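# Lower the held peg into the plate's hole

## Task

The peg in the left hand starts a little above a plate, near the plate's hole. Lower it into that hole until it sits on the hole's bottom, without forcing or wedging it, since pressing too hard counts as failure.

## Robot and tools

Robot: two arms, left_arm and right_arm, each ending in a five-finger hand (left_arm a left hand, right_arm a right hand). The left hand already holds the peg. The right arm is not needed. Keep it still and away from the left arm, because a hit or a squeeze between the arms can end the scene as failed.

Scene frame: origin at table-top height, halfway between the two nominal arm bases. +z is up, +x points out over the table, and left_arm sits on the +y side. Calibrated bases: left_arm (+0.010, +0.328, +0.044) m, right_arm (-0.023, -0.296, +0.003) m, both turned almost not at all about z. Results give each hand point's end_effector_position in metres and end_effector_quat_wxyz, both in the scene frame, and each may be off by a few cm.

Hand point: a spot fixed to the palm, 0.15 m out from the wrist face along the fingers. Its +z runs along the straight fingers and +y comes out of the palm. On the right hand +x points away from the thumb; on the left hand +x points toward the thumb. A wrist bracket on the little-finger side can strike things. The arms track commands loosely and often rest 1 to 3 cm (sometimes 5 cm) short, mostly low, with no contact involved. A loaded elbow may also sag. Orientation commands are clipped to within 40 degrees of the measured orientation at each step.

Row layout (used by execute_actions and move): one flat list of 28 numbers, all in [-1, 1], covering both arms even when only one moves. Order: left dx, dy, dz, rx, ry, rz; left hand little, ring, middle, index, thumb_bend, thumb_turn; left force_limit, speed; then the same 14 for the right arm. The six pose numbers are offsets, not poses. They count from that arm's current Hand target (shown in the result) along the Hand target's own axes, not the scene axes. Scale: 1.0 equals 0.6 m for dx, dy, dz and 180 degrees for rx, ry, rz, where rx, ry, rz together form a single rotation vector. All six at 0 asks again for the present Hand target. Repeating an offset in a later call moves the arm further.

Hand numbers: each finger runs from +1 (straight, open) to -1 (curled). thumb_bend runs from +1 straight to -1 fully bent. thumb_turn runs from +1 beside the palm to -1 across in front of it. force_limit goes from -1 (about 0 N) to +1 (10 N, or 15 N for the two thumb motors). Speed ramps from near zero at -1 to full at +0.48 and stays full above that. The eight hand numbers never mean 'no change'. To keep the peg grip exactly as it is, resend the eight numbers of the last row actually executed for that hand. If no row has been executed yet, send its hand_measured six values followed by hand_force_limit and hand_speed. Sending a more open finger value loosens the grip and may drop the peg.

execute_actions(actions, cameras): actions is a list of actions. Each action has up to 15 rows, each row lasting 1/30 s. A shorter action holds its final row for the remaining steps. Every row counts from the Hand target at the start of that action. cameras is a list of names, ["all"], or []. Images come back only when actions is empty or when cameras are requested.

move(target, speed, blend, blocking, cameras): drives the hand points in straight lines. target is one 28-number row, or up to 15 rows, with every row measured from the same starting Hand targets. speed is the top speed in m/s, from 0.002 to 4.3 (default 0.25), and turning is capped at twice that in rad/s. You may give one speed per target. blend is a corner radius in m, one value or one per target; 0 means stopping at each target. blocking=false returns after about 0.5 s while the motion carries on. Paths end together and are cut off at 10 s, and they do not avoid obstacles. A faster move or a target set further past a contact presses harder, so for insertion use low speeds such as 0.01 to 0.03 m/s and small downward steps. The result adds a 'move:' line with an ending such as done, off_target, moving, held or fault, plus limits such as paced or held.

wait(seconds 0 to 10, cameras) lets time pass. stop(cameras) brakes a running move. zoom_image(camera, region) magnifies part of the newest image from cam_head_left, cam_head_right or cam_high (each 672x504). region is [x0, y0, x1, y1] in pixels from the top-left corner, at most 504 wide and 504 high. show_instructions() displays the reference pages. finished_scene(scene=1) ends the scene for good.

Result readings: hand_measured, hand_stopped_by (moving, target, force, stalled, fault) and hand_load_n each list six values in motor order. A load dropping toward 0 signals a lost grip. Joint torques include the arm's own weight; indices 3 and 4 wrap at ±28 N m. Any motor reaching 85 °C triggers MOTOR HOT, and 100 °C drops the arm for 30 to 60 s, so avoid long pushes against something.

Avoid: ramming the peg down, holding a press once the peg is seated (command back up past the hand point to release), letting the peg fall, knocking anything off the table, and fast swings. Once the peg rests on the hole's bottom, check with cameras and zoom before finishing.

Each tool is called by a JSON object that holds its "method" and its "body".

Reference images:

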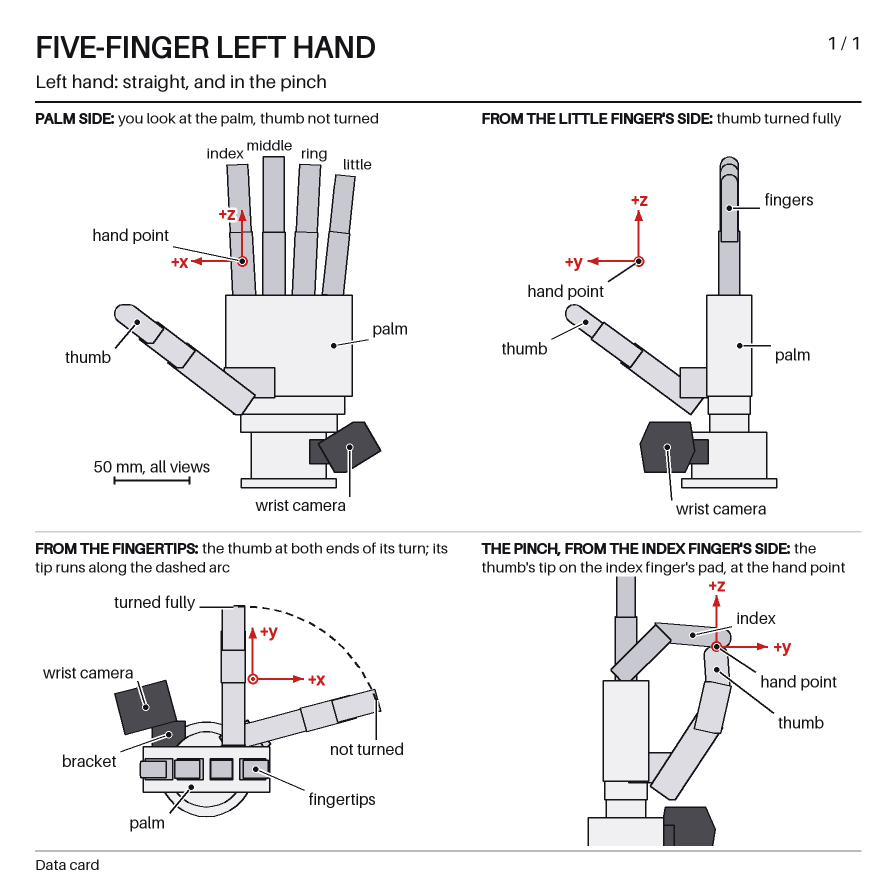

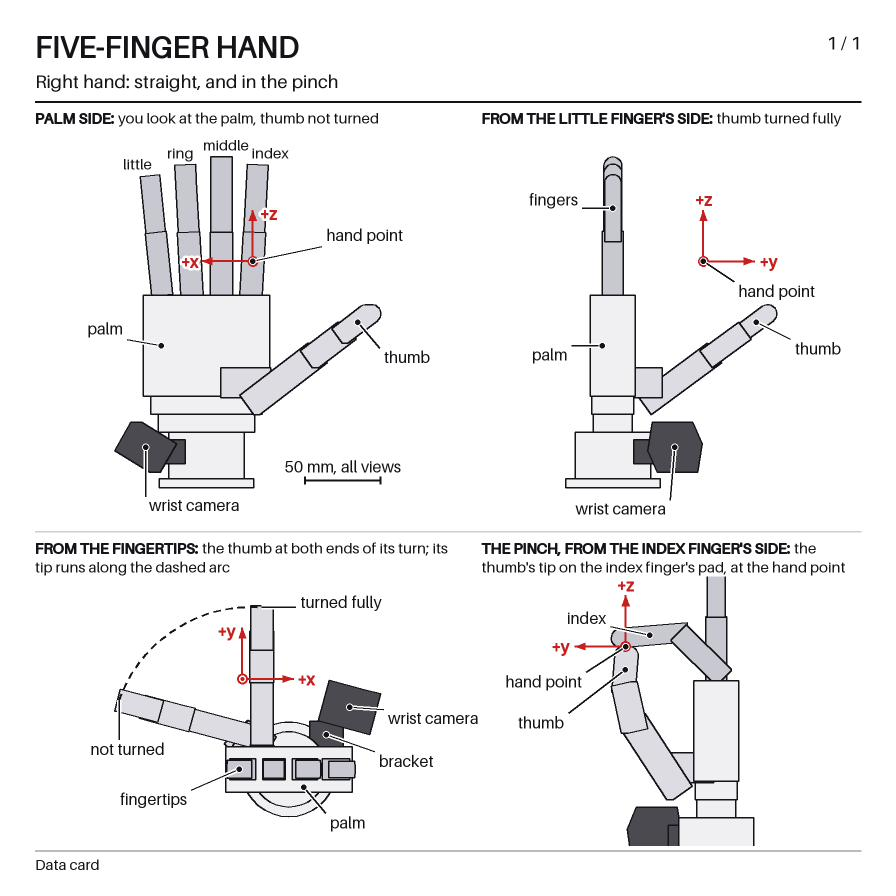

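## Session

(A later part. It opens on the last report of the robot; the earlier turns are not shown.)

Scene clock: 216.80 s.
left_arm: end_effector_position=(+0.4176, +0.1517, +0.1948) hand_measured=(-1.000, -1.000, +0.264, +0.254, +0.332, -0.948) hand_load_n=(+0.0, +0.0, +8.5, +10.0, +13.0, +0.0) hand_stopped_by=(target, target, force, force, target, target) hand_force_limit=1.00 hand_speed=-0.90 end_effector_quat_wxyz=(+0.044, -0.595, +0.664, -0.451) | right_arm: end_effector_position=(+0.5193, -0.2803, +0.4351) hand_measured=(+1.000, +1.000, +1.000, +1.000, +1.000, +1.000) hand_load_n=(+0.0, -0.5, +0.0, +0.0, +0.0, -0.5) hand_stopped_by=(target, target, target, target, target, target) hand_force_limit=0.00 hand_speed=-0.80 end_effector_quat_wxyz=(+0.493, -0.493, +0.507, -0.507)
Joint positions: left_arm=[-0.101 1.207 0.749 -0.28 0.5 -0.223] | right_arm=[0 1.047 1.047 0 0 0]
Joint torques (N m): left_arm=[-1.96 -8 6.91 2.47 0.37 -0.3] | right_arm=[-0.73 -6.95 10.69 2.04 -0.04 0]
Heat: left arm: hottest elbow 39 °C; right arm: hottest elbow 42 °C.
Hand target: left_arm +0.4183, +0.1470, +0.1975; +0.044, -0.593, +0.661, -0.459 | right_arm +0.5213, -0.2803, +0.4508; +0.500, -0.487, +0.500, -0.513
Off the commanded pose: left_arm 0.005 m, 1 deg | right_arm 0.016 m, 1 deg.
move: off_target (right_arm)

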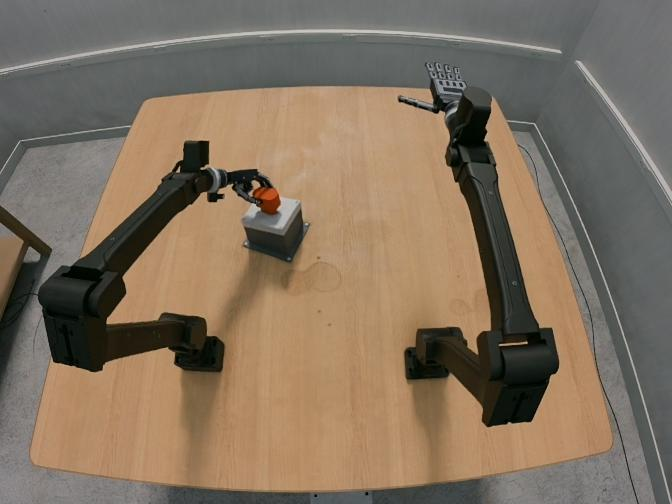

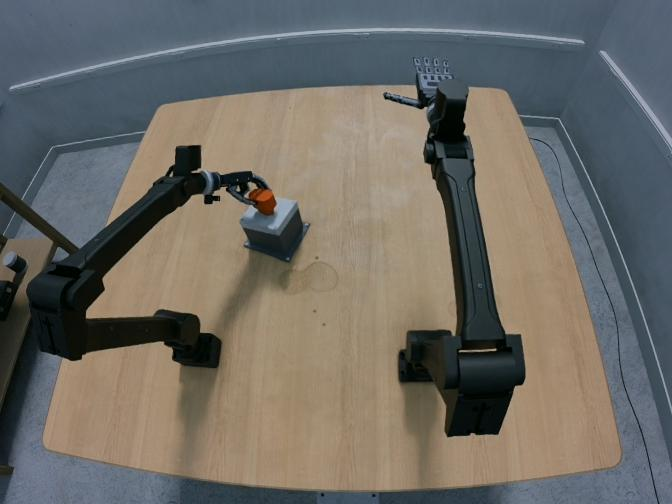

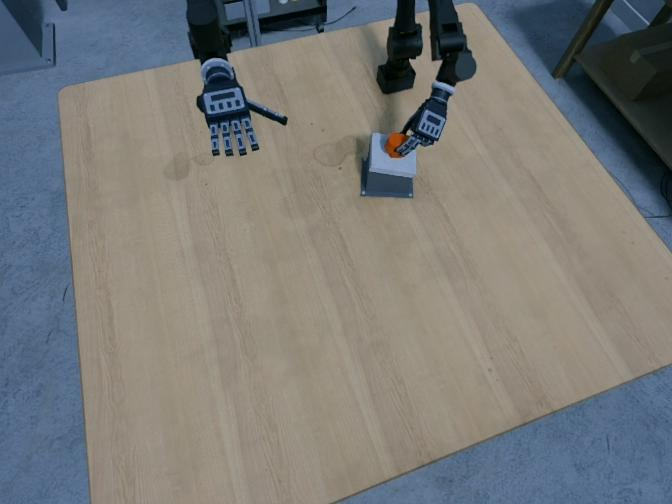

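{"method": "move", "body": {"target": [-0.0033,0.008,0.0052,0,0,0,-1,-1,0.264,0.254,0.326,-0.948,1,-0.9,0,0,0,0,0,0,1,1,1,1,1,1,0,-0.8], "speed": 0.02, "cameras": ["all"]}}

{"method": "zoom_image", "body": {"camera": "cam_head_left", "region": [254, 200, 280, 220]}}

{"method": "zoom_image", "body": {"camera": "cam_high", "region": [383, 142, 409, 162]}}

Scene clock: 219.53 s.
left_arm: end_effector_position=(+0.4179, +0.1510, +0.1931) hand_measured=(-1.000, -1.000, +0.264, +0.254, +0.332, -0.948) hand_load_n=(+0.0, +0.0, +8.0, +10.0, +12.5, +0.0) hand_stopped_by=(target, target, force, force, target, target) hand_force_limit=1.00 hand_speed=-0.90 end_effector_quat_wxyz=(+0.046, -0.593, +0.663, -0.454) | right_arm: end_effector_position=(+0.5193, -0.2803, +0.4351) hand_measured=(+1.000, +1.000, +1.000, +1.000, +1.000, +1.000) hand_load_n=(+0.0, -0.5, +0.0, +0.0, +0.0, +0.0) hand_stopped_by=(target, target, target, target, target, target) hand_force_limit=0.00 hand_speed=-0.80 end_effector_quat_wxyz=(+0.493, -0.493, +0.507, -0.507)
Joint positions: left_arm=[-0.102 1.207 0.74 -0.26 0.499 -0.226] | right_arm=[0 1.047 1.047 0 0 0]
Joint torques (N m): left_arm=[-2.02 -7.06 6.57 2.54 0.29 -0.26] | right_arm=[-0.79 -7.24 10.73 1.92 -0.03 0]
Heat: left arm: hottest elbow 39 °C; right arm: hottest elbow 42 °C.
Hand target: left_arm +0.4173, +0.1463, +0.1917; +0.044, -0.592, +0.661, -0.459 | right_arm +0.5213, -0.2803, +0.4508; +0.500, -0.487, +0.500, -0.513
Off the commanded pose: left_arm 0.005 m, 1 deg | right_arm 0.016 m, 1 deg.
move: off_target (right_arm)

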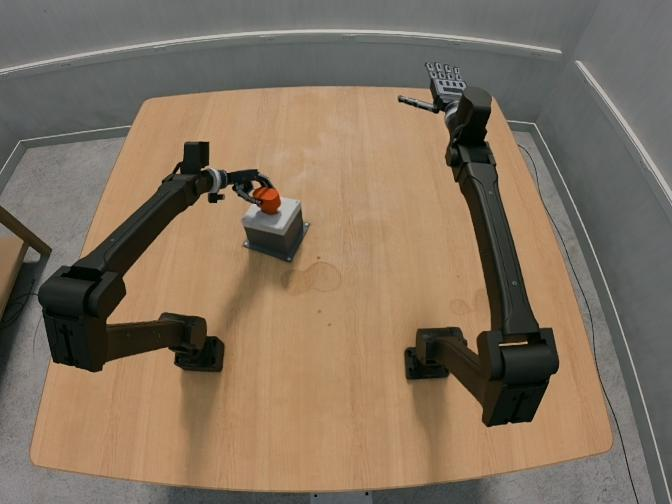

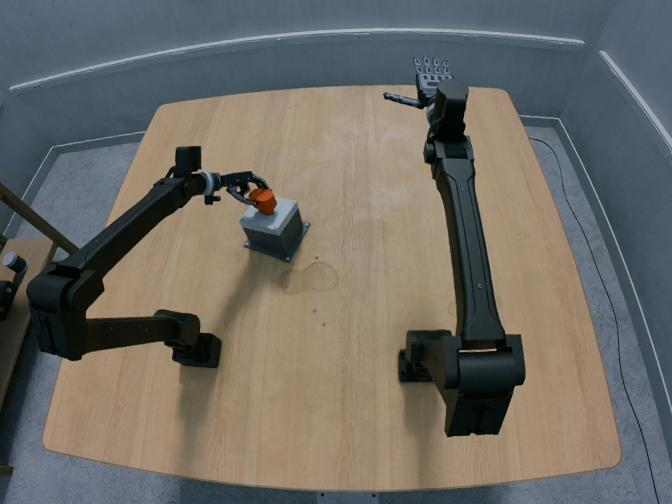

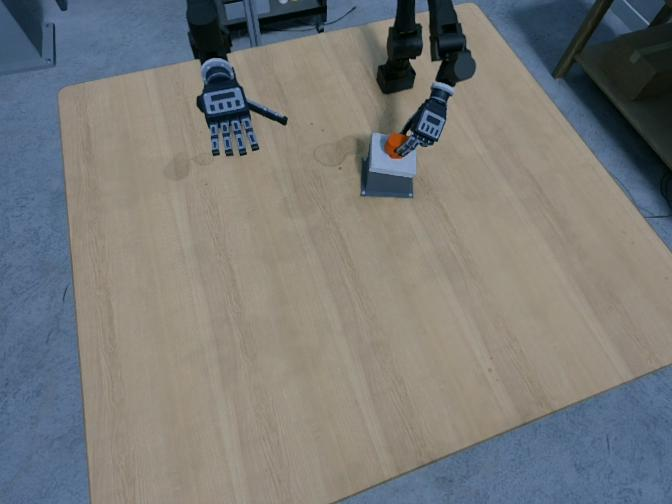

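Scaled by 19.385.

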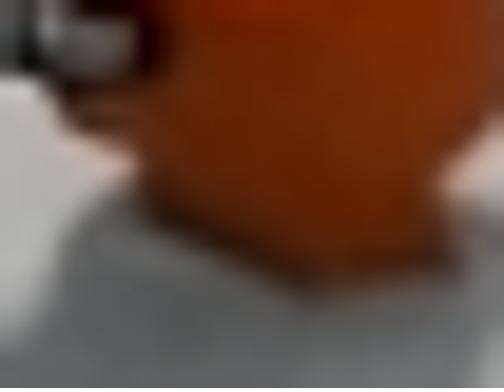

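Scaled by 19.385.

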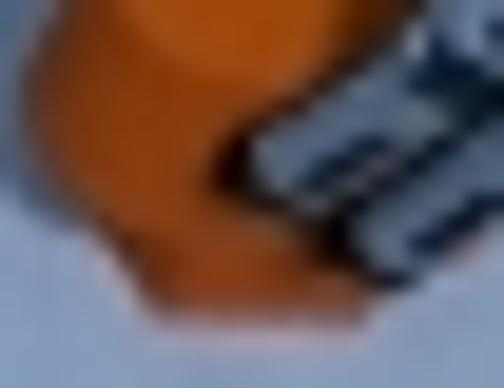

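{"method": "move", "body": {"target": [0.0036,-0.0002,-0.0054,0,0,0,-1,-1,0.264,0.254,0.326,-0.948,1,-0.9,0,0,0,0,0,0,1,1,1,1,1,1,0,-0.8], "speed": 0.02}}

Scene clock: 222.50 s.
left_arm: end_effector_position=(+0.4179, +0.1510, +0.1931) hand_measured=(-1.000, -1.000, +0.264, +0.254, +0.332, -0.948) hand_load_n=(+0.0, +0.0, +8.0, +9.5, +12.5, +0.0) hand_stopped_by=(target, target, force, force, target, target) hand_force_limit=1.00 hand_speed=-0.90 end_effector_quat_wxyz=(+0.046, -0.594, +0.663, -0.454) | right_arm: end_effector_position=(+0.5193, -0.2803, +0.4351) hand_measured=(+1.000, +1.000, +1.000, +1.000, +1.000, +1.000) hand_load_n=(+0.0, +0.0, +0.0, -0.5, +0.0, +0.0) hand_stopped_by=(target, target, target, target, target, target) hand_force_limit=0.00 hand_speed=-0.80 end_effector_quat_wxyz=(+0.493, -0.493, +0.507, -0.507)
Joint positions: left_arm=[-0.102 1.207 0.74 -0.26 0.499 -0.226] | right_arm=[0 1.047 1.047 0 0 0]
Joint torques (N m): left_arm=[-2.08 -8.23 6.52 1.92 0.29 -0.27] | right_arm=[-0.73 -7 10.7 1.98 -0.03 0.01]
Heat: left arm: hottest elbow 39 °C; right arm: hottest elbow 43 °C.
Hand target: left_arm +0.4148, +0.1463, +0.1947; +0.044, -0.592, +0.661, -0.459 | right_arm +0.5213, -0.2803, +0.4508; +0.500, -0.487, +0.500, -0.513
Off the commanded pose: left_arm 0.006 m, 1 deg | right_arm 0.016 m, 1 deg.
move: off_target (right_arm)

{"method": "move", "body": {"target": [[0.0057,-0.0173,-0.0088,0,0,0,-1,-1,0.264,0.254,0.326,-0.948,1,-0.9,0,0,0,0,0,0,1,1,1,1,1,1,0,-0.8],[-0.0025,-0.0007,0.0017,0,0,0,-1,-1,0.264,0.254,0.326,-0.948,1,-0.9,0,0,0,0,0,0,1,1,1,1,1,1,0,-0.8]], "speed": 0.02, "cameras": ["all"]}}

{"method": "zoom_image", "body": {"camera": "cam_head_left", "region": [254, 200, 280, 220]}}

{"method": "zoom_image", "body": {"camera": "cam_high", "region": [383, 142, 409, 162]}}

Scene clock: 226.77 s.
left_arm: end_effector_position=(+0.4163, +0.1512, +0.1938) hand_measured=(-1.000, -1.000, +0.264, +0.254, +0.332, -0.948) hand_load_n=(+0.0, +0.0, +8.0, +10.0, +13.0, -0.5) hand_stopped_by=(target, target, force, force, target, target) hand_force_limit=1.00 hand_speed=-0.90 end_effector_quat_wxyz=(+0.045, -0.594, +0.663, -0.453) | right_arm: end_effector_position=(+0.5193, -0.2803, +0.4351) hand_measured=(+1.000, +1.000, +1.000, +1.000, +1.000, +1.000) hand_load_n=(+0.0, +0.0, -0.5, +0.0, +0.0, +0.0) hand_stopped_by=(target, target, target, target, target, target) hand_force_limit=0.00 hand_speed=-0.80 end_effector_quat_wxyz=(+0.493, -0.493, +0.507, -0.507)
Joint positions: left_arm=[-0.102 1.202 0.74 -0.268 0.499 -0.226] | right_arm=[0 1.047 1.047 0 0 0]
Joint torques (N m): left_arm=[-1.9 -7.71 6.84 2.39 0.38 -0.21] | right_arm=[-0.85 -7.18 10.65 1.94 -0.04 0.01]
Heat: left arm: hottest elbow 39 °C; right arm: hottest elbow 43 °C.
Hand target: left_arm +0.4162, +0.1470, +0.1937; +0.044, -0.592, +0.661, -0.459 | right_arm +0.5213, -0.2803, +0.4508; +0.500, -0.487, +0.500, -0.513
Off the commanded pose: left_arm 0.004 m, 1 deg | right_arm 0.016 m, 1 deg.
move: off_target (right_arm)

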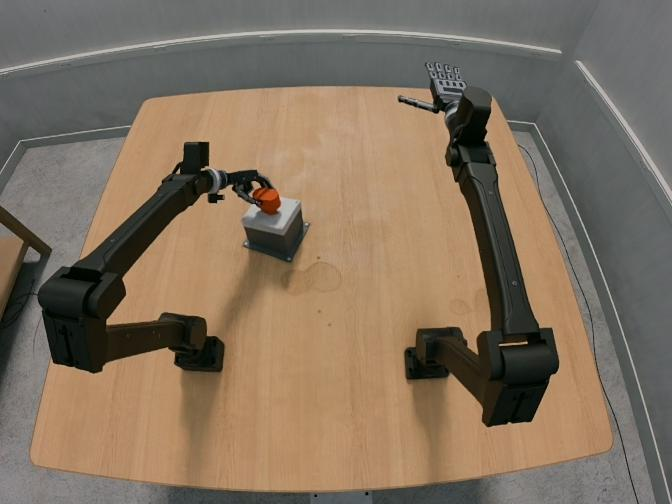

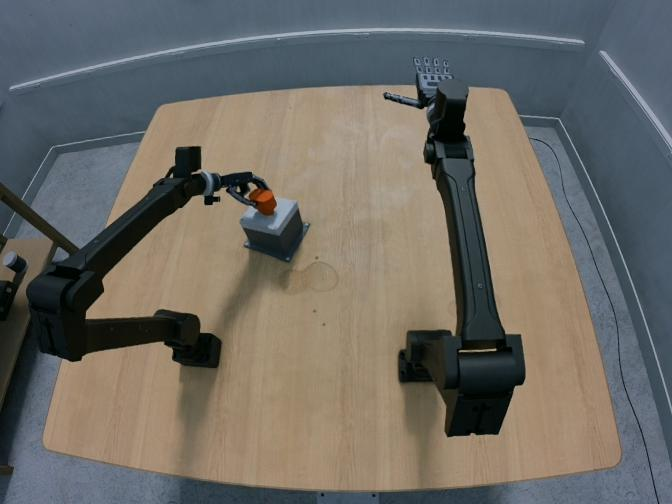

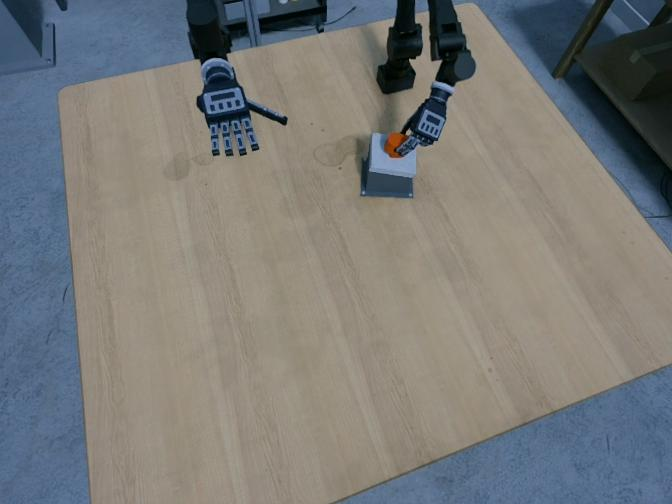

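Scaled by 19.385.

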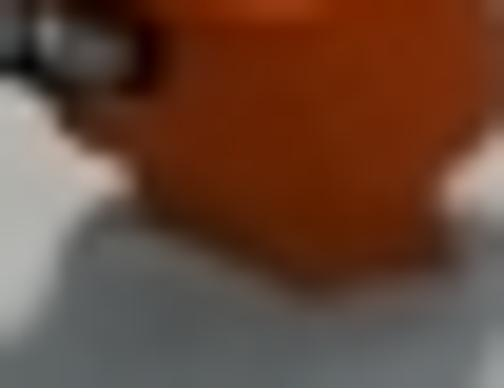

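Scaled by 19.385.

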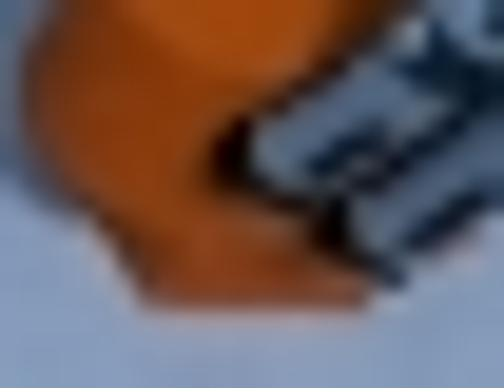

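{"method": "move", "body": {"target": [-0.0027,0.0067,0.0043,0,0,0,-1,-1,0.264,0.254,0.326,-0.948,1,-0.9,0,0,0,0,0,0,1,1,1,1,1,1,0,-0.8], "speed": 0.02}}

Scene clock: 228.33 s.
left_arm: end_effector_position=(+0.4143, +0.1510, +0.1893) hand_measured=(-1.000, -1.000, +0.264, +0.254, +0.332, -0.948) hand_load_n=(+0.0, +0.0, +8.0, +10.0, +12.5, -0.5) hand_stopped_by=(target, target, force, force, target, target) hand_force_limit=1.00 hand_speed=-0.90 end_effector_quat_wxyz=(+0.046, -0.594, +0.663, -0.453) | right_arm: end_effector_position=(+0.5193, -0.2803, +0.4351) hand_measured=(+1.000, +1.000, +1.000, +1.000, +1.000, +1.000) hand_load_n=(+0.0, +0.0, +0.0, +0.0, +0.0, +0.0) hand_stopped_by=(target, target, target, target, target, target) hand_force_limit=0.00 hand_speed=-0.80 end_effector_quat_wxyz=(+0.493, -0.493, +0.507, -0.507)
Joint positions: left_arm=[-0.103 1.202 0.726 -0.252 0.498 -0.226] | right_arm=[0 1.047 1.047 0 0 0]
Joint torques (N m): left_arm=[-1.96 -6.53 6.76 2.32 0.34 -0.26] | right_arm=[-0.91 -7.18 10.71 1.96 -0.03 0.01]
Heat: left arm: hottest elbow 39 °C; right arm: hottest elbow 43 °C.
Hand target: left_arm +0.4151, +0.1464, +0.1887; +0.044, -0.592, +0.661, -0.459 | right_arm +0.5213, -0.2803, +0.4508; +0.500, -0.487, +0.500, -0.513
Off the commanded pose: left_arm 0.005 m, 1 deg | right_arm 0.016 m, 1 deg.
move: off_target (right_arm)

{"method": "move", "body": {"target": [-0.0027,0.0067,0.0043,0,0,0,-1,-1,0.264,0.254,0.326,-0.948,1,-0.9,0,0,0,0,0,0,1,1,1,1,1,1,0,-0.8], "speed": 0.02, "cameras": ["all"]}}

{"method": "zoom_image", "body": {"camera": "cam_head_left", "region": [254, 200, 280, 220]}}

{"method": "zoom_image", "body": {"camera": "cam_high", "region": [383, 142, 409, 162]}}

Scene clock: 230.27 s.
left_arm: end_effector_position=(+0.4134, +0.1506, +0.1841) hand_measured=(-1.000, -1.000, +0.264, +0.254, +0.332, -0.948) hand_load_n=(+0.0, +0.0, +8.0, +10.0, +13.0, +0.0) hand_stopped_by=(target, target, force, force, target, target) hand_force_limit=1.00 hand_speed=-0.90 end_effector_quat_wxyz=(+0.046, -0.593, +0.664, -0.453) | right_arm: end_effector_position=(+0.5193, -0.2803, +0.4351) hand_measured=(+1.000, +1.000, +1.000, +1.000, +1.000, +1.000) hand_load_n=(+0.0, +0.0, +0.0, +0.0, +0.0, +0.0) hand_stopped_by=(target, target, target, target, target, target) hand_force_limit=0.00 hand_speed=-0.80 end_effector_quat_wxyz=(+0.493, -0.493, +0.507, -0.507)
Joint positions: left_arm=[-0.105 1.208 0.716 -0.236 0.497 -0.226] | right_arm=[0 1.047 1.047 0 0 0]
Joint torques (N m): left_arm=[-1.44 -6.89 6.72 2.48 0.33 -0.22] | right_arm=[-0.67 -7 10.69 1.95 -0.03 0.01]
Heat: left arm: hottest elbow 39 °C; right arm: hottest elbow 43 °C.
Hand target: left_arm +0.4143, +0.1459, +0.1839; +0.044, -0.592, +0.661, -0.459 | right_arm +0.5213, -0.2803, +0.4508; +0.500, -0.487, +0.500, -0.513
Off the commanded pose: left_arm 0.005 m, 1 deg | right_arm 0.016 m, 1 deg.
move: off_target (right_arm)

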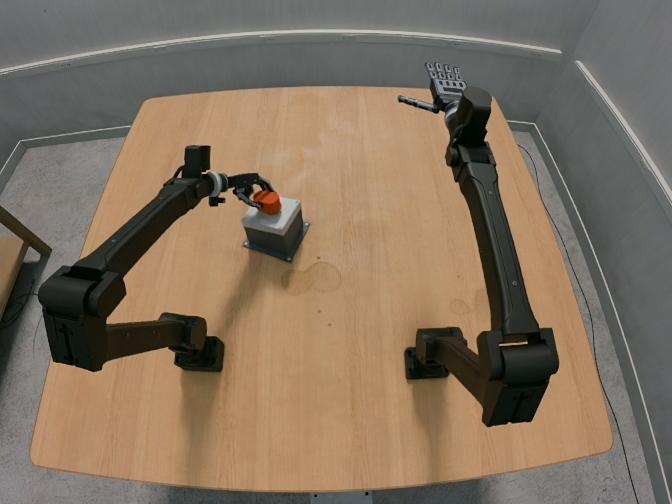

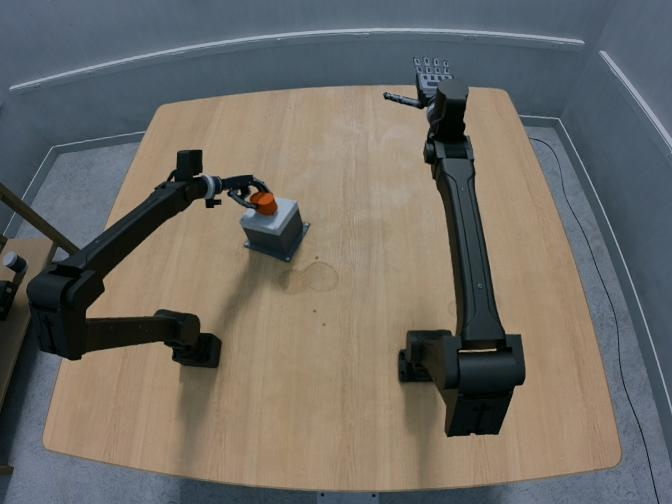

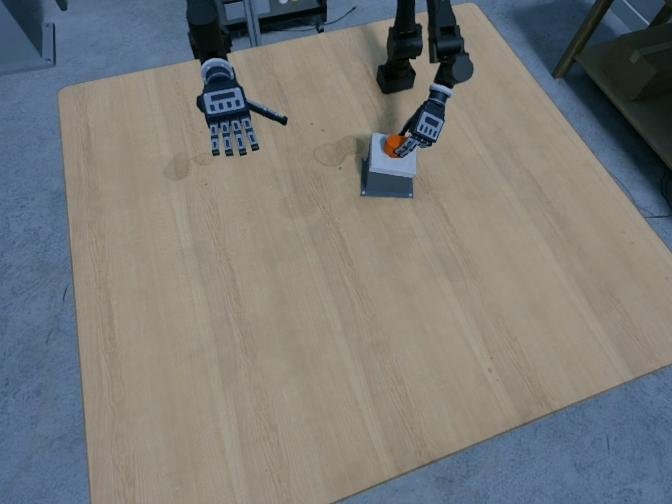

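Scaled by 19.385.

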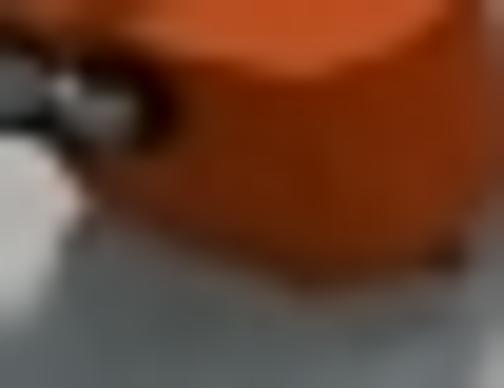

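Scaled by 19.385.

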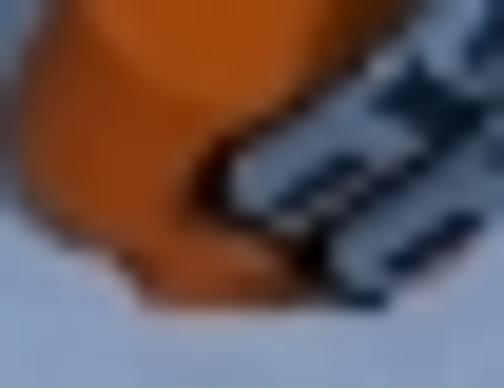

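{"method": "move", "body": {"target": [-0.0027,0.0067,0.0043,0,0,0,-1,-1,0.264,0.254,0.326,-0.948,1,-0.9,0,0,0,0,0,0,1,1,1,1,1,1,0,-0.8], "speed": 0.02}}

Scene clock: 231.73 s.
left_arm: end_effector_position=(+0.4126, +0.1500, +0.1791) hand_measured=(-1.000, -1.000, +0.264, +0.254, +0.332, -0.948) hand_load_n=(+0.0, +0.5, +8.0, +10.0, +13.0, +0.0) hand_stopped_by=(target, target, force, force, target, target) hand_force_limit=1.00 hand_speed=-0.90 end_effector_quat_wxyz=(+0.046, -0.593, +0.664, -0.453) | right_arm: end_effector_position=(+0.5193, -0.2803, +0.4351) hand_measured=(+1.000, +1.000, +1.000, +1.000, +1.000, +1.000) hand_load_n=(+0.0, +0.0, +0.0, +0.0, +0.0, +0.0) hand_stopped_by=(target, target, target, target, target, target) hand_force_limit=0.00 hand_speed=-0.80 end_effector_quat_wxyz=(+0.493, -0.493, +0.507, -0.507)
Joint positions: left_arm=[-0.107 1.214 0.705 -0.219 0.495 -0.228] | right_arm=[0 1.047 1.047 0 0 0]
Joint torques (N m): left_arm=[-1.96 -7.24 6.83 2.3 0.32 -0.24] | right_arm=[-0.73 -7.06 10.7 2.02 -0.03 0.01]
Heat: left arm: hottest elbow 39 °C; right arm: hottest elbow 43 °C.
Hand target: left_arm +0.4133, +0.1453, +0.1789; +0.044, -0.592, +0.661, -0.459 | right_arm +0.5213, -0.2803, +0.4508; +0.500, -0.487, +0.500, -0.513
Off the commanded pose: left_arm 0.005 m, 1 deg | right_arm 0.016 m, 1 deg.
move: off_target (right_arm)

{"method": "move", "body": {"target": [-0.0022,0.0054,0.0034,0,0,0,-1,-1,0.264,0.254,0.326,-0.948,1,-0.9,0,0,0,0,0,0,1,1,1,1,1,1,0,-0.8], "speed": 0.02, "cameras": ["all"]}}

{"method": "zoom_image", "body": {"camera": "cam_head_left", "region": [246, 190, 286, 226]}}

{"method": "zoom_image", "body": {"camera": "cam_high", "region": [379, 130, 413, 162]}}

Scene clock: 233.23 s.
left_arm: end_effector_position=(+0.4121, +0.1496, +0.1757) hand_measured=(-1.000, -1.000, +0.264, +0.254, +0.332, -0.948) hand_load_n=(+0.0, +0.0, +8.5, +10.0, +13.0, -0.5) hand_stopped_by=(target, target, force, force, target, target) hand_force_limit=1.00 hand_speed=-0.90 end_effector_quat_wxyz=(+0.047, -0.593, +0.663, -0.453) | right_arm: end_effector_position=(+0.5193, -0.2803, +0.4351) hand_measured=(+1.000, +1.000, +1.000, +1.000, +1.000, +1.000) hand_load_n=(+0.0, +0.0, +0.0, +0.0, +0.0, +0.0) hand_stopped_by=(target, target, target, target, target, target) hand_force_limit=0.00 hand_speed=-0.80 end_effector_quat_wxyz=(+0.493, -0.493, +0.507, -0.507)
Joint positions: left_arm=[-0.109 1.218 0.697 -0.205 0.494 -0.23] | right_arm=[0 1.047 1.047 0 0 0]
Joint torques (N m): left_arm=[-1.79 -6.77 6.53 2.44 0.35 -0.27] | right_arm=[-0.73 -7.18 10.69 2.02 -0.04 0]
Heat: left arm: hottest elbow 39 °C; right arm: hottest elbow 43 °C.
Hand target: left_arm +0.4125, +0.1449, +0.1749; +0.044, -0.593, +0.661, -0.459 | right_arm +0.5213, -0.2803, +0.4508; +0.500, -0.487, +0.500, -0.513
Off the commanded pose: left_arm 0.005 m, 1 deg | right_arm 0.016 m, 1 deg.
move: off_target (right_arm)

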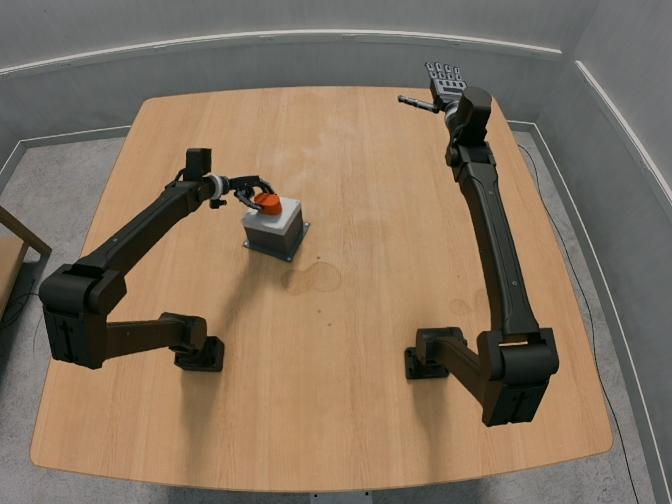

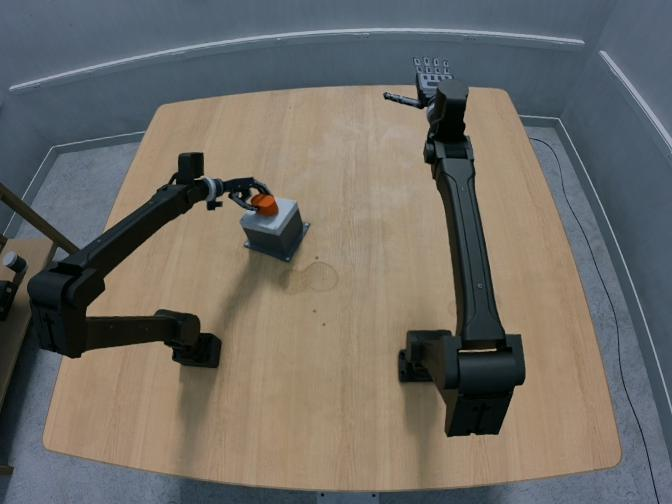

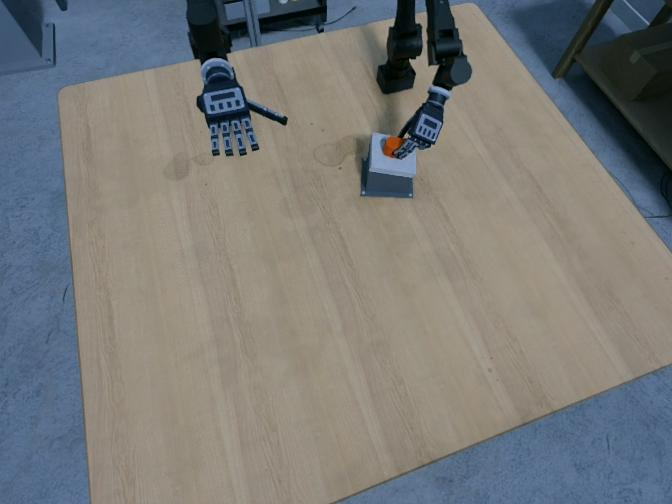

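Scaled by 12.600.

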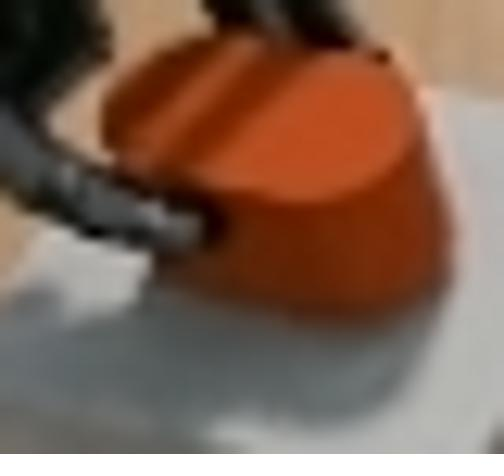

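Scaled by 14.824.

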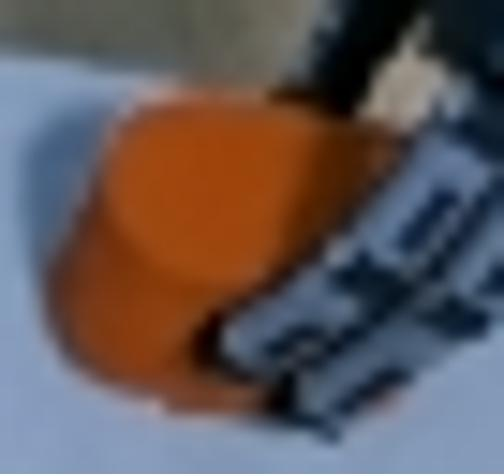

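{"method": "move", "body": {"target": [-0.0016,0.004,0.0026,0,0,0,-1,-1,0.264,0.254,0.326,-0.948,1,-0.9,0,0,0,0,0,0,1,1,1,1,1,1,0,-0.8], "speed": 0.015}}

{"method": "move", "body": {"target": [-0.0011,0.0027,0.0017,0,0,0,-1,-1,0.264,0.254,0.326,-0.948,1,-0.9,0,0,0,0,0,0,1,1,1,1,1,1,0,-0.8], "speed": 0.015}}

Scene clock: 234.83 s.
left_arm: end_effector_position=(+0.4125, +0.1491, +0.1750) hand_measured=(-1.000, -1.000, +0.264, +0.254, +0.332, -0.948) hand_load_n=(+0.0, +0.0, +7.5, +10.0, +12.5, +0.5) hand_stopped_by=(target, target, force, force, target, target) hand_force_limit=1.00 hand_speed=-0.90 end_effector_quat_wxyz=(+0.047, -0.593, +0.663, -0.455) | right_arm: end_effector_position=(+0.5193, -0.2803, +0.4351) hand_measured=(+1.000, +1.000, +1.000, +1.000, +1.000, +1.000) hand_load_n=(+0.0, +0.0, +0.0, +0.0, +0.0, -0.5) hand_stopped_by=(target, target, target, target, target, target) hand_force_limit=0.00 hand_speed=-0.80 end_effector_quat_wxyz=(+0.493, -0.493, +0.507, -0.507)
Joint positions: left_arm=[-0.109 1.219 0.694 -0.197 0.494 -0.233] | right_arm=[0 1.047 1.047 0 0 0]
Joint torques (N m): left_arm=[-1.73 -6.83 6.52 2.43 0.31 -0.27] | right_arm=[-0.67 -7.12 10.67 1.99 -0.04 -0.01]
Heat: left arm: hottest elbow 39 °C; right arm: hottest elbow 43 °C.
Hand target: left_arm +0.4119, +0.1444, +0.1719; +0.044, -0.592, +0.661, -0.459 | right_arm +0.5213, -0.2803, +0.4508; +0.500, -0.487, +0.500, -0.513
Off the commanded pose: left_arm 0.005 m, 1 deg | right_arm 0.016 m, 1 deg.
move: off_target (right_arm)

Scene clock: 235.53 s.
left_arm: end_effector_position=(+0.4125, +0.1489, +0.1746) hand_measured=(-1.000, -1.000, +0.264, +0.254, +0.332, -0.948) hand_load_n=(+0.0, +0.0, +7.0, +10.5, +12.0, +0.5) hand_stopped_by=(target, target, force, force, target, target) hand_force_limit=1.00 hand_speed=-0.90 end_effector_quat_wxyz=(+0.047, -0.594, +0.662, -0.456) | right_arm: end_effector_position=(+0.5193, -0.2803, +0.4351) hand_measured=(+1.000, +1.000, +1.000, +1.000, +1.000, +1.000) hand_load_n=(+0.0, +0.0, +0.0, +0.0, +0.0, +0.0) hand_stopped_by=(target, target, target, target, target, target) hand_force_limit=0.00 hand_speed=-0.80 end_effector_quat_wxyz=(+0.493, -0.493, +0.507, -0.507)
Joint positions: left_arm=[-0.109 1.219 0.692 -0.191 0.494 -0.236] | right_arm=[0 1.047 1.047 0 0 0]
Joint torques (N m): left_arm=[-2.32 -6.95 6.42 2.56 0.3 -0.22] | right_arm=[-0.67 -7.06 10.71 1.95 -0.02 0.01]
Heat: left arm: hottest elbow 39 °C; right arm: hottest elbow 43 °C.
Hand target: left_arm +0.4115, +0.1442, +0.1699; +0.044, -0.592, +0.661, -0.459 | right_arm +0.5213, -0.2803, +0.4508; +0.500, -0.487, +0.500, -0.513
Off the commanded pose: left_arm 0.007 m, 1 deg | right_arm 0.016 m, 1 deg.
move: off_target (right_arm)

{"method": "wait", "body": {"seconds": 0.2, "cameras": ["all"]}}

{"method": "zoom_image", "body": {"camera": "cam_head_left", "region": [246, 190, 286, 226]}}

{"method": "zoom_image", "body": {"camera": "cam_head_right", "region": [240, 190, 280, 226]}}

{"method": "zoom_image", "body": {"camera": "cam_high", "region": [379, 130, 413, 162]}}

Scene clock: 236.73 s.
left_arm: end_effector_position=(+0.4125, +0.1489, +0.1747) hand_measured=(-1.000, -1.000, +0.264, +0.254, +0.332, -0.948) hand_load_n=(+0.0, +0.0, +7.0, +10.5, +12.0, +0.5) hand_stopped_by=(target, target, force, force, target, target) hand_force_limit=1.00 hand_speed=-0.90 end_effector_quat_wxyz=(+0.047, -0.594, +0.661, -0.456) | right_arm: end_effector_position=(+0.5193, -0.2803, +0.4351) hand_measured=(+1.000, +1.000, +1.000, +1.000, +1.000, +1.000) hand_load_n=(+0.0, +0.0, +0.0, -0.5, +0.0, +0.0) hand_stopped_by=(target, target, target, target, target, target) hand_force_limit=0.00 hand_speed=-0.80 end_effector_quat_wxyz=(+0.493, -0.493, +0.507, -0.507)
Joint positions: left_arm=[-0.109 1.219 0.692 -0.191 0.494 -0.236] | right_arm=[0 1.047 1.047 0 0 0]
Joint torques (N m): left_arm=[-2.32 -6.36 6.31 2.66 0.25 -0.21] | right_arm=[-0.85 -7.18 10.67 1.91 -0.03 0.01]
Heat: left arm: hottest elbow 39 °C; right arm: hottest elbow 43 °C.
Hand target: left_arm +0.4116, +0.1442, +0.1700; +0.044, -0.592, +0.661, -0.459 | right_arm +0.5213, -0.2803, +0.4508; +0.500, -0.487, +0.500, -0.513
Off the commanded pose: left_arm 0.007 m, 0 deg | right_arm 0.016 m, 1 deg.
wait: 0.20 s; at rest from the start

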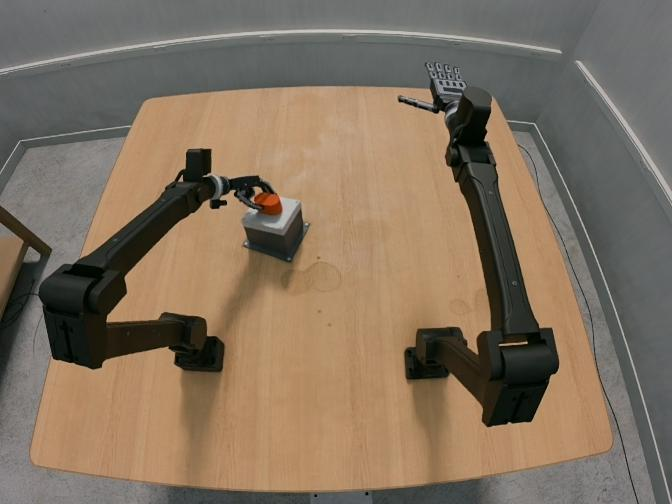

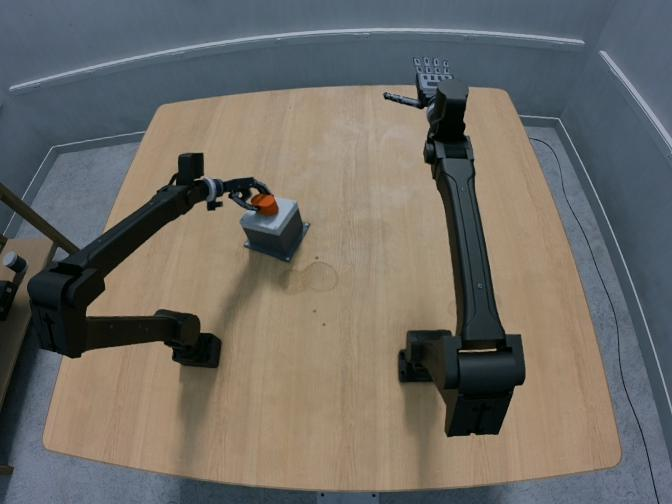

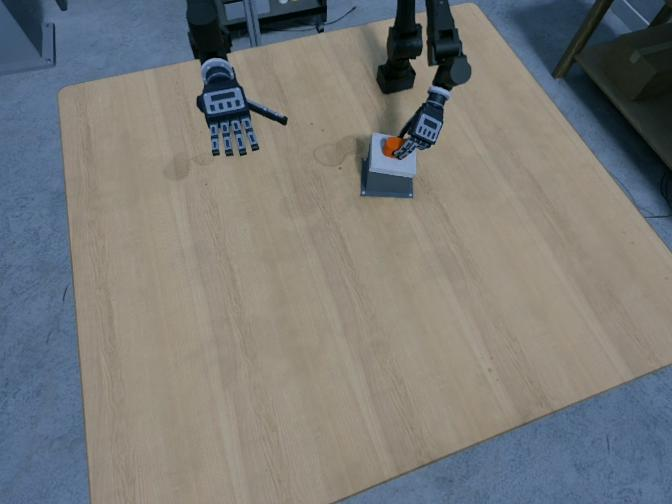

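Scaled by 12.600.

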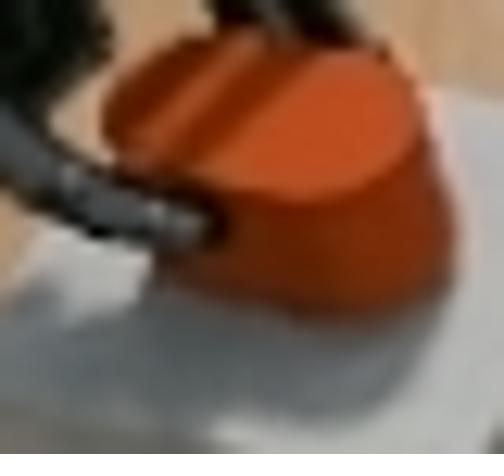

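Scaled by 12.600.

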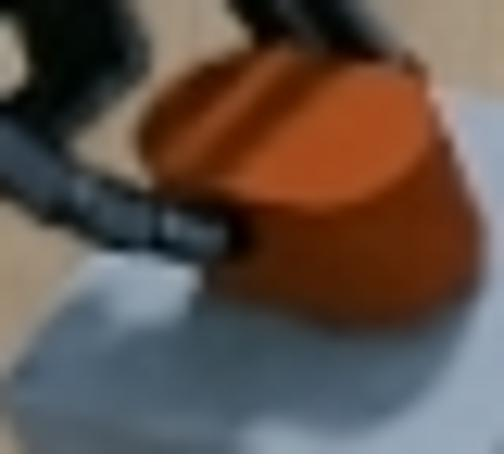

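Scaled by 14.824.

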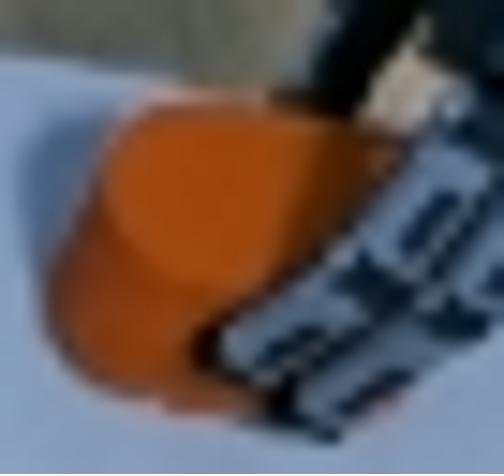

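{"method": "move", "body": {"target": [0.0022,-0.0055,-0.0036,0,0,0,-1,-1,0.264,0.254,0.326,-0.948,1,-0.9,0,0,0,0,0,0,1,1,1,1,1,1,0,-0.8], "speed": 0.02}}

{"method": "move", "body": {"target": [0,0,0,0,0,0,-1,-1,0.42,0.41,0.48,-0.948,1,-0.8,0,0,0,0,0,0,1,1,1,1,1,1,0,-0.8], "speed": 0.02, "cameras": ["all"]}}

{"method": "zoom_image", "body": {"camera": "cam_head_left", "region": [246, 190, 286, 226]}}

{"method": "zoom_image", "body": {"camera": "cam_high", "region": [379, 130, 413, 162]}}

Scene clock: 241.13 s.
left_arm: end_effector_position=(+0.4125, +0.1489, +0.1747) hand_measured=(-1.000, -1.000, +0.264, +0.254, +0.332, -0.948) hand_load_n=(+0.0, +0.0, +7.0, +10.5, +12.0, +1.0) hand_stopped_by=(target, target, force, force, target, target) hand_force_limit=1.00 hand_speed=-0.90 end_effector_quat_wxyz=(+0.047, -0.594, +0.661, -0.456) | right_arm: end_effector_position=(+0.5193, -0.2803, +0.4351) hand_measured=(+1.000, +1.000, +1.000, +1.000, +1.000, +1.000) hand_load_n=(+0.0, +0.0, +0.0, +0.0, +0.0, +0.0) hand_stopped_by=(target, target, target, target, target, target) hand_force_limit=0.00 hand_speed=-0.80 end_effector_quat_wxyz=(+0.493, -0.493, +0.507, -0.507)
Joint positions: left_arm=[-0.109 1.219 0.692 -0.191 0.494 -0.236] | right_arm=[0 1.047 1.047 0 0 0]
Joint torques (N m): left_arm=[-2.02 -6.89 6.91 1.77 0.32 -0.2] | right_arm=[-0.85 -6.95 10.7 1.96 -0.03 0.01]
Heat: left arm: hottest elbow 39 °C; right arm: hottest elbow 43 °C.
Hand target: left_arm +0.4123, +0.1447, +0.1741; +0.044, -0.592, +0.661, -0.459 | right_arm +0.5213, -0.2803, +0.4508; +0.500, -0.487, +0.500, -0.513
Off the commanded pose: left_arm 0.004 m, 1 deg | right_arm 0.016 m, 1 deg.
move: off_target (right_arm)

Scene clock: 241.93 s.
left_arm: end_effector_position=(+0.4125, +0.1488, +0.1747) hand_measured=(-1.000, -1.000, +0.420, +0.410, +0.480, -0.948) hand_load_n=(+0.0, +0.0, +0.0, +0.0, +0.0, -0.5) hand_stopped_by=(target, target, target, target, target, target) hand_force_limit=1.00 hand_speed=-0.80 end_effector_quat_wxyz=(+0.047, -0.594, +0.661, -0.456) | right_arm: end_effector_position=(+0.5193, -0.2803, +0.4351) hand_measured=(+1.000, +1.000, +1.000, +1.000, +1.000, +1.000) hand_load_n=(+0.0, +0.0, +0.0, +0.0, +0.0, -0.5) hand_stopped_by=(target, target, target, target, target, target) hand_force_limit=0.00 hand_speed=-0.80 end_effector_quat_wxyz=(+0.493, -0.493, +0.507, -0.507)
Joint positions: left_arm=[-0.109 1.219 0.692 -0.191 0.494 -0.238] | right_arm=[0 1.047 1.047 0 0 0]
Joint torques (N m): left_arm=[-2.08 -6.89 6.76 1.83 0.32 -0.21] | right_arm=[-0.73 -7.12 10.7 1.99 -0.03 -0.02]
Heat: left arm: hottest elbow 39 °C; right arm: hottest elbow 43 °C.
Hand target: left_arm +0.4124, +0.1449, +0.1741; +0.044, -0.593, +0.660, -0.459 | right_arm +0.5213, -0.2803, +0.4508; +0.500, -0.487, +0.500, -0.513
Off the commanded pose: left_arm 0.004 m, 0 deg | right_arm 0.016 m, 1 deg.
move: off_target (right_arm)

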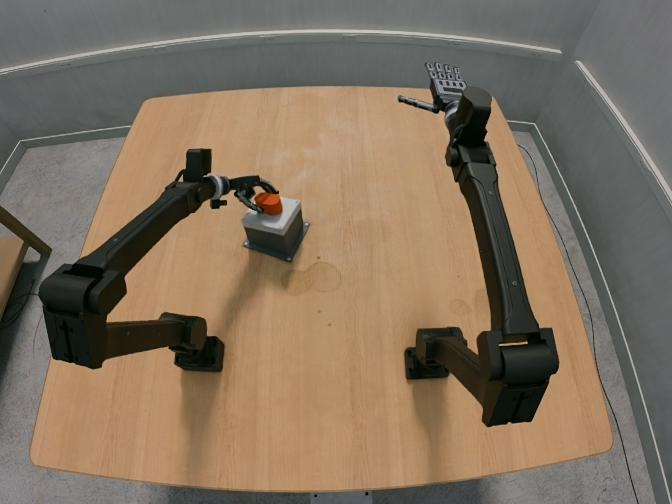

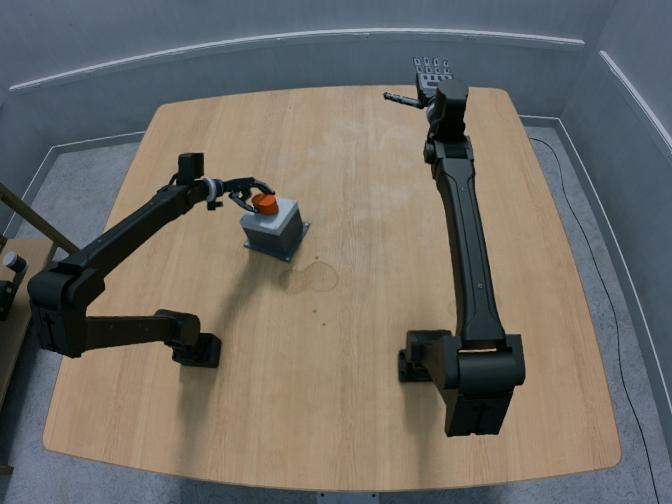

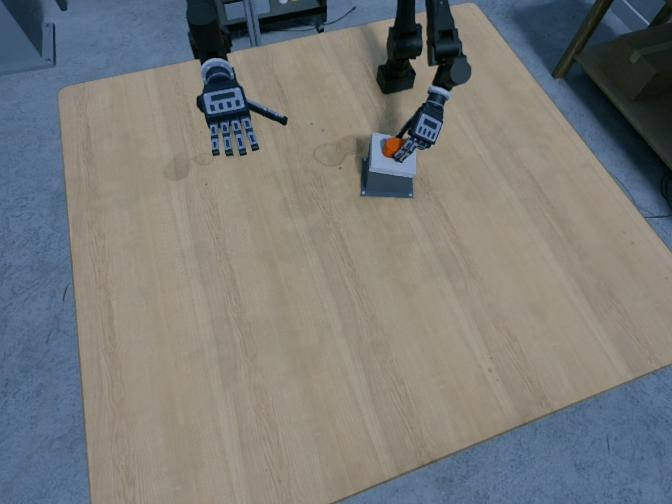

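Scaled by 12.600.

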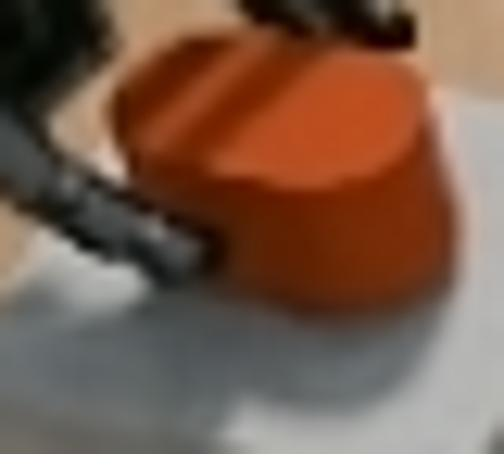

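Scaled by 14.824.

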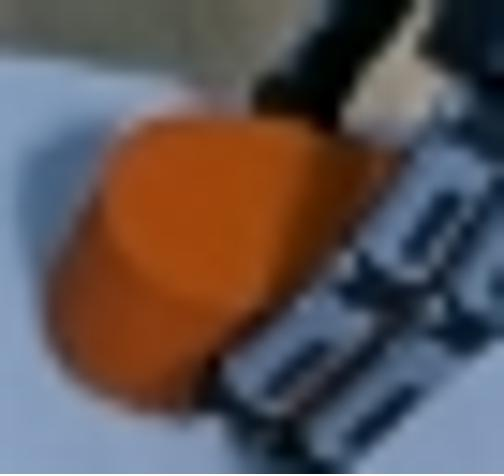

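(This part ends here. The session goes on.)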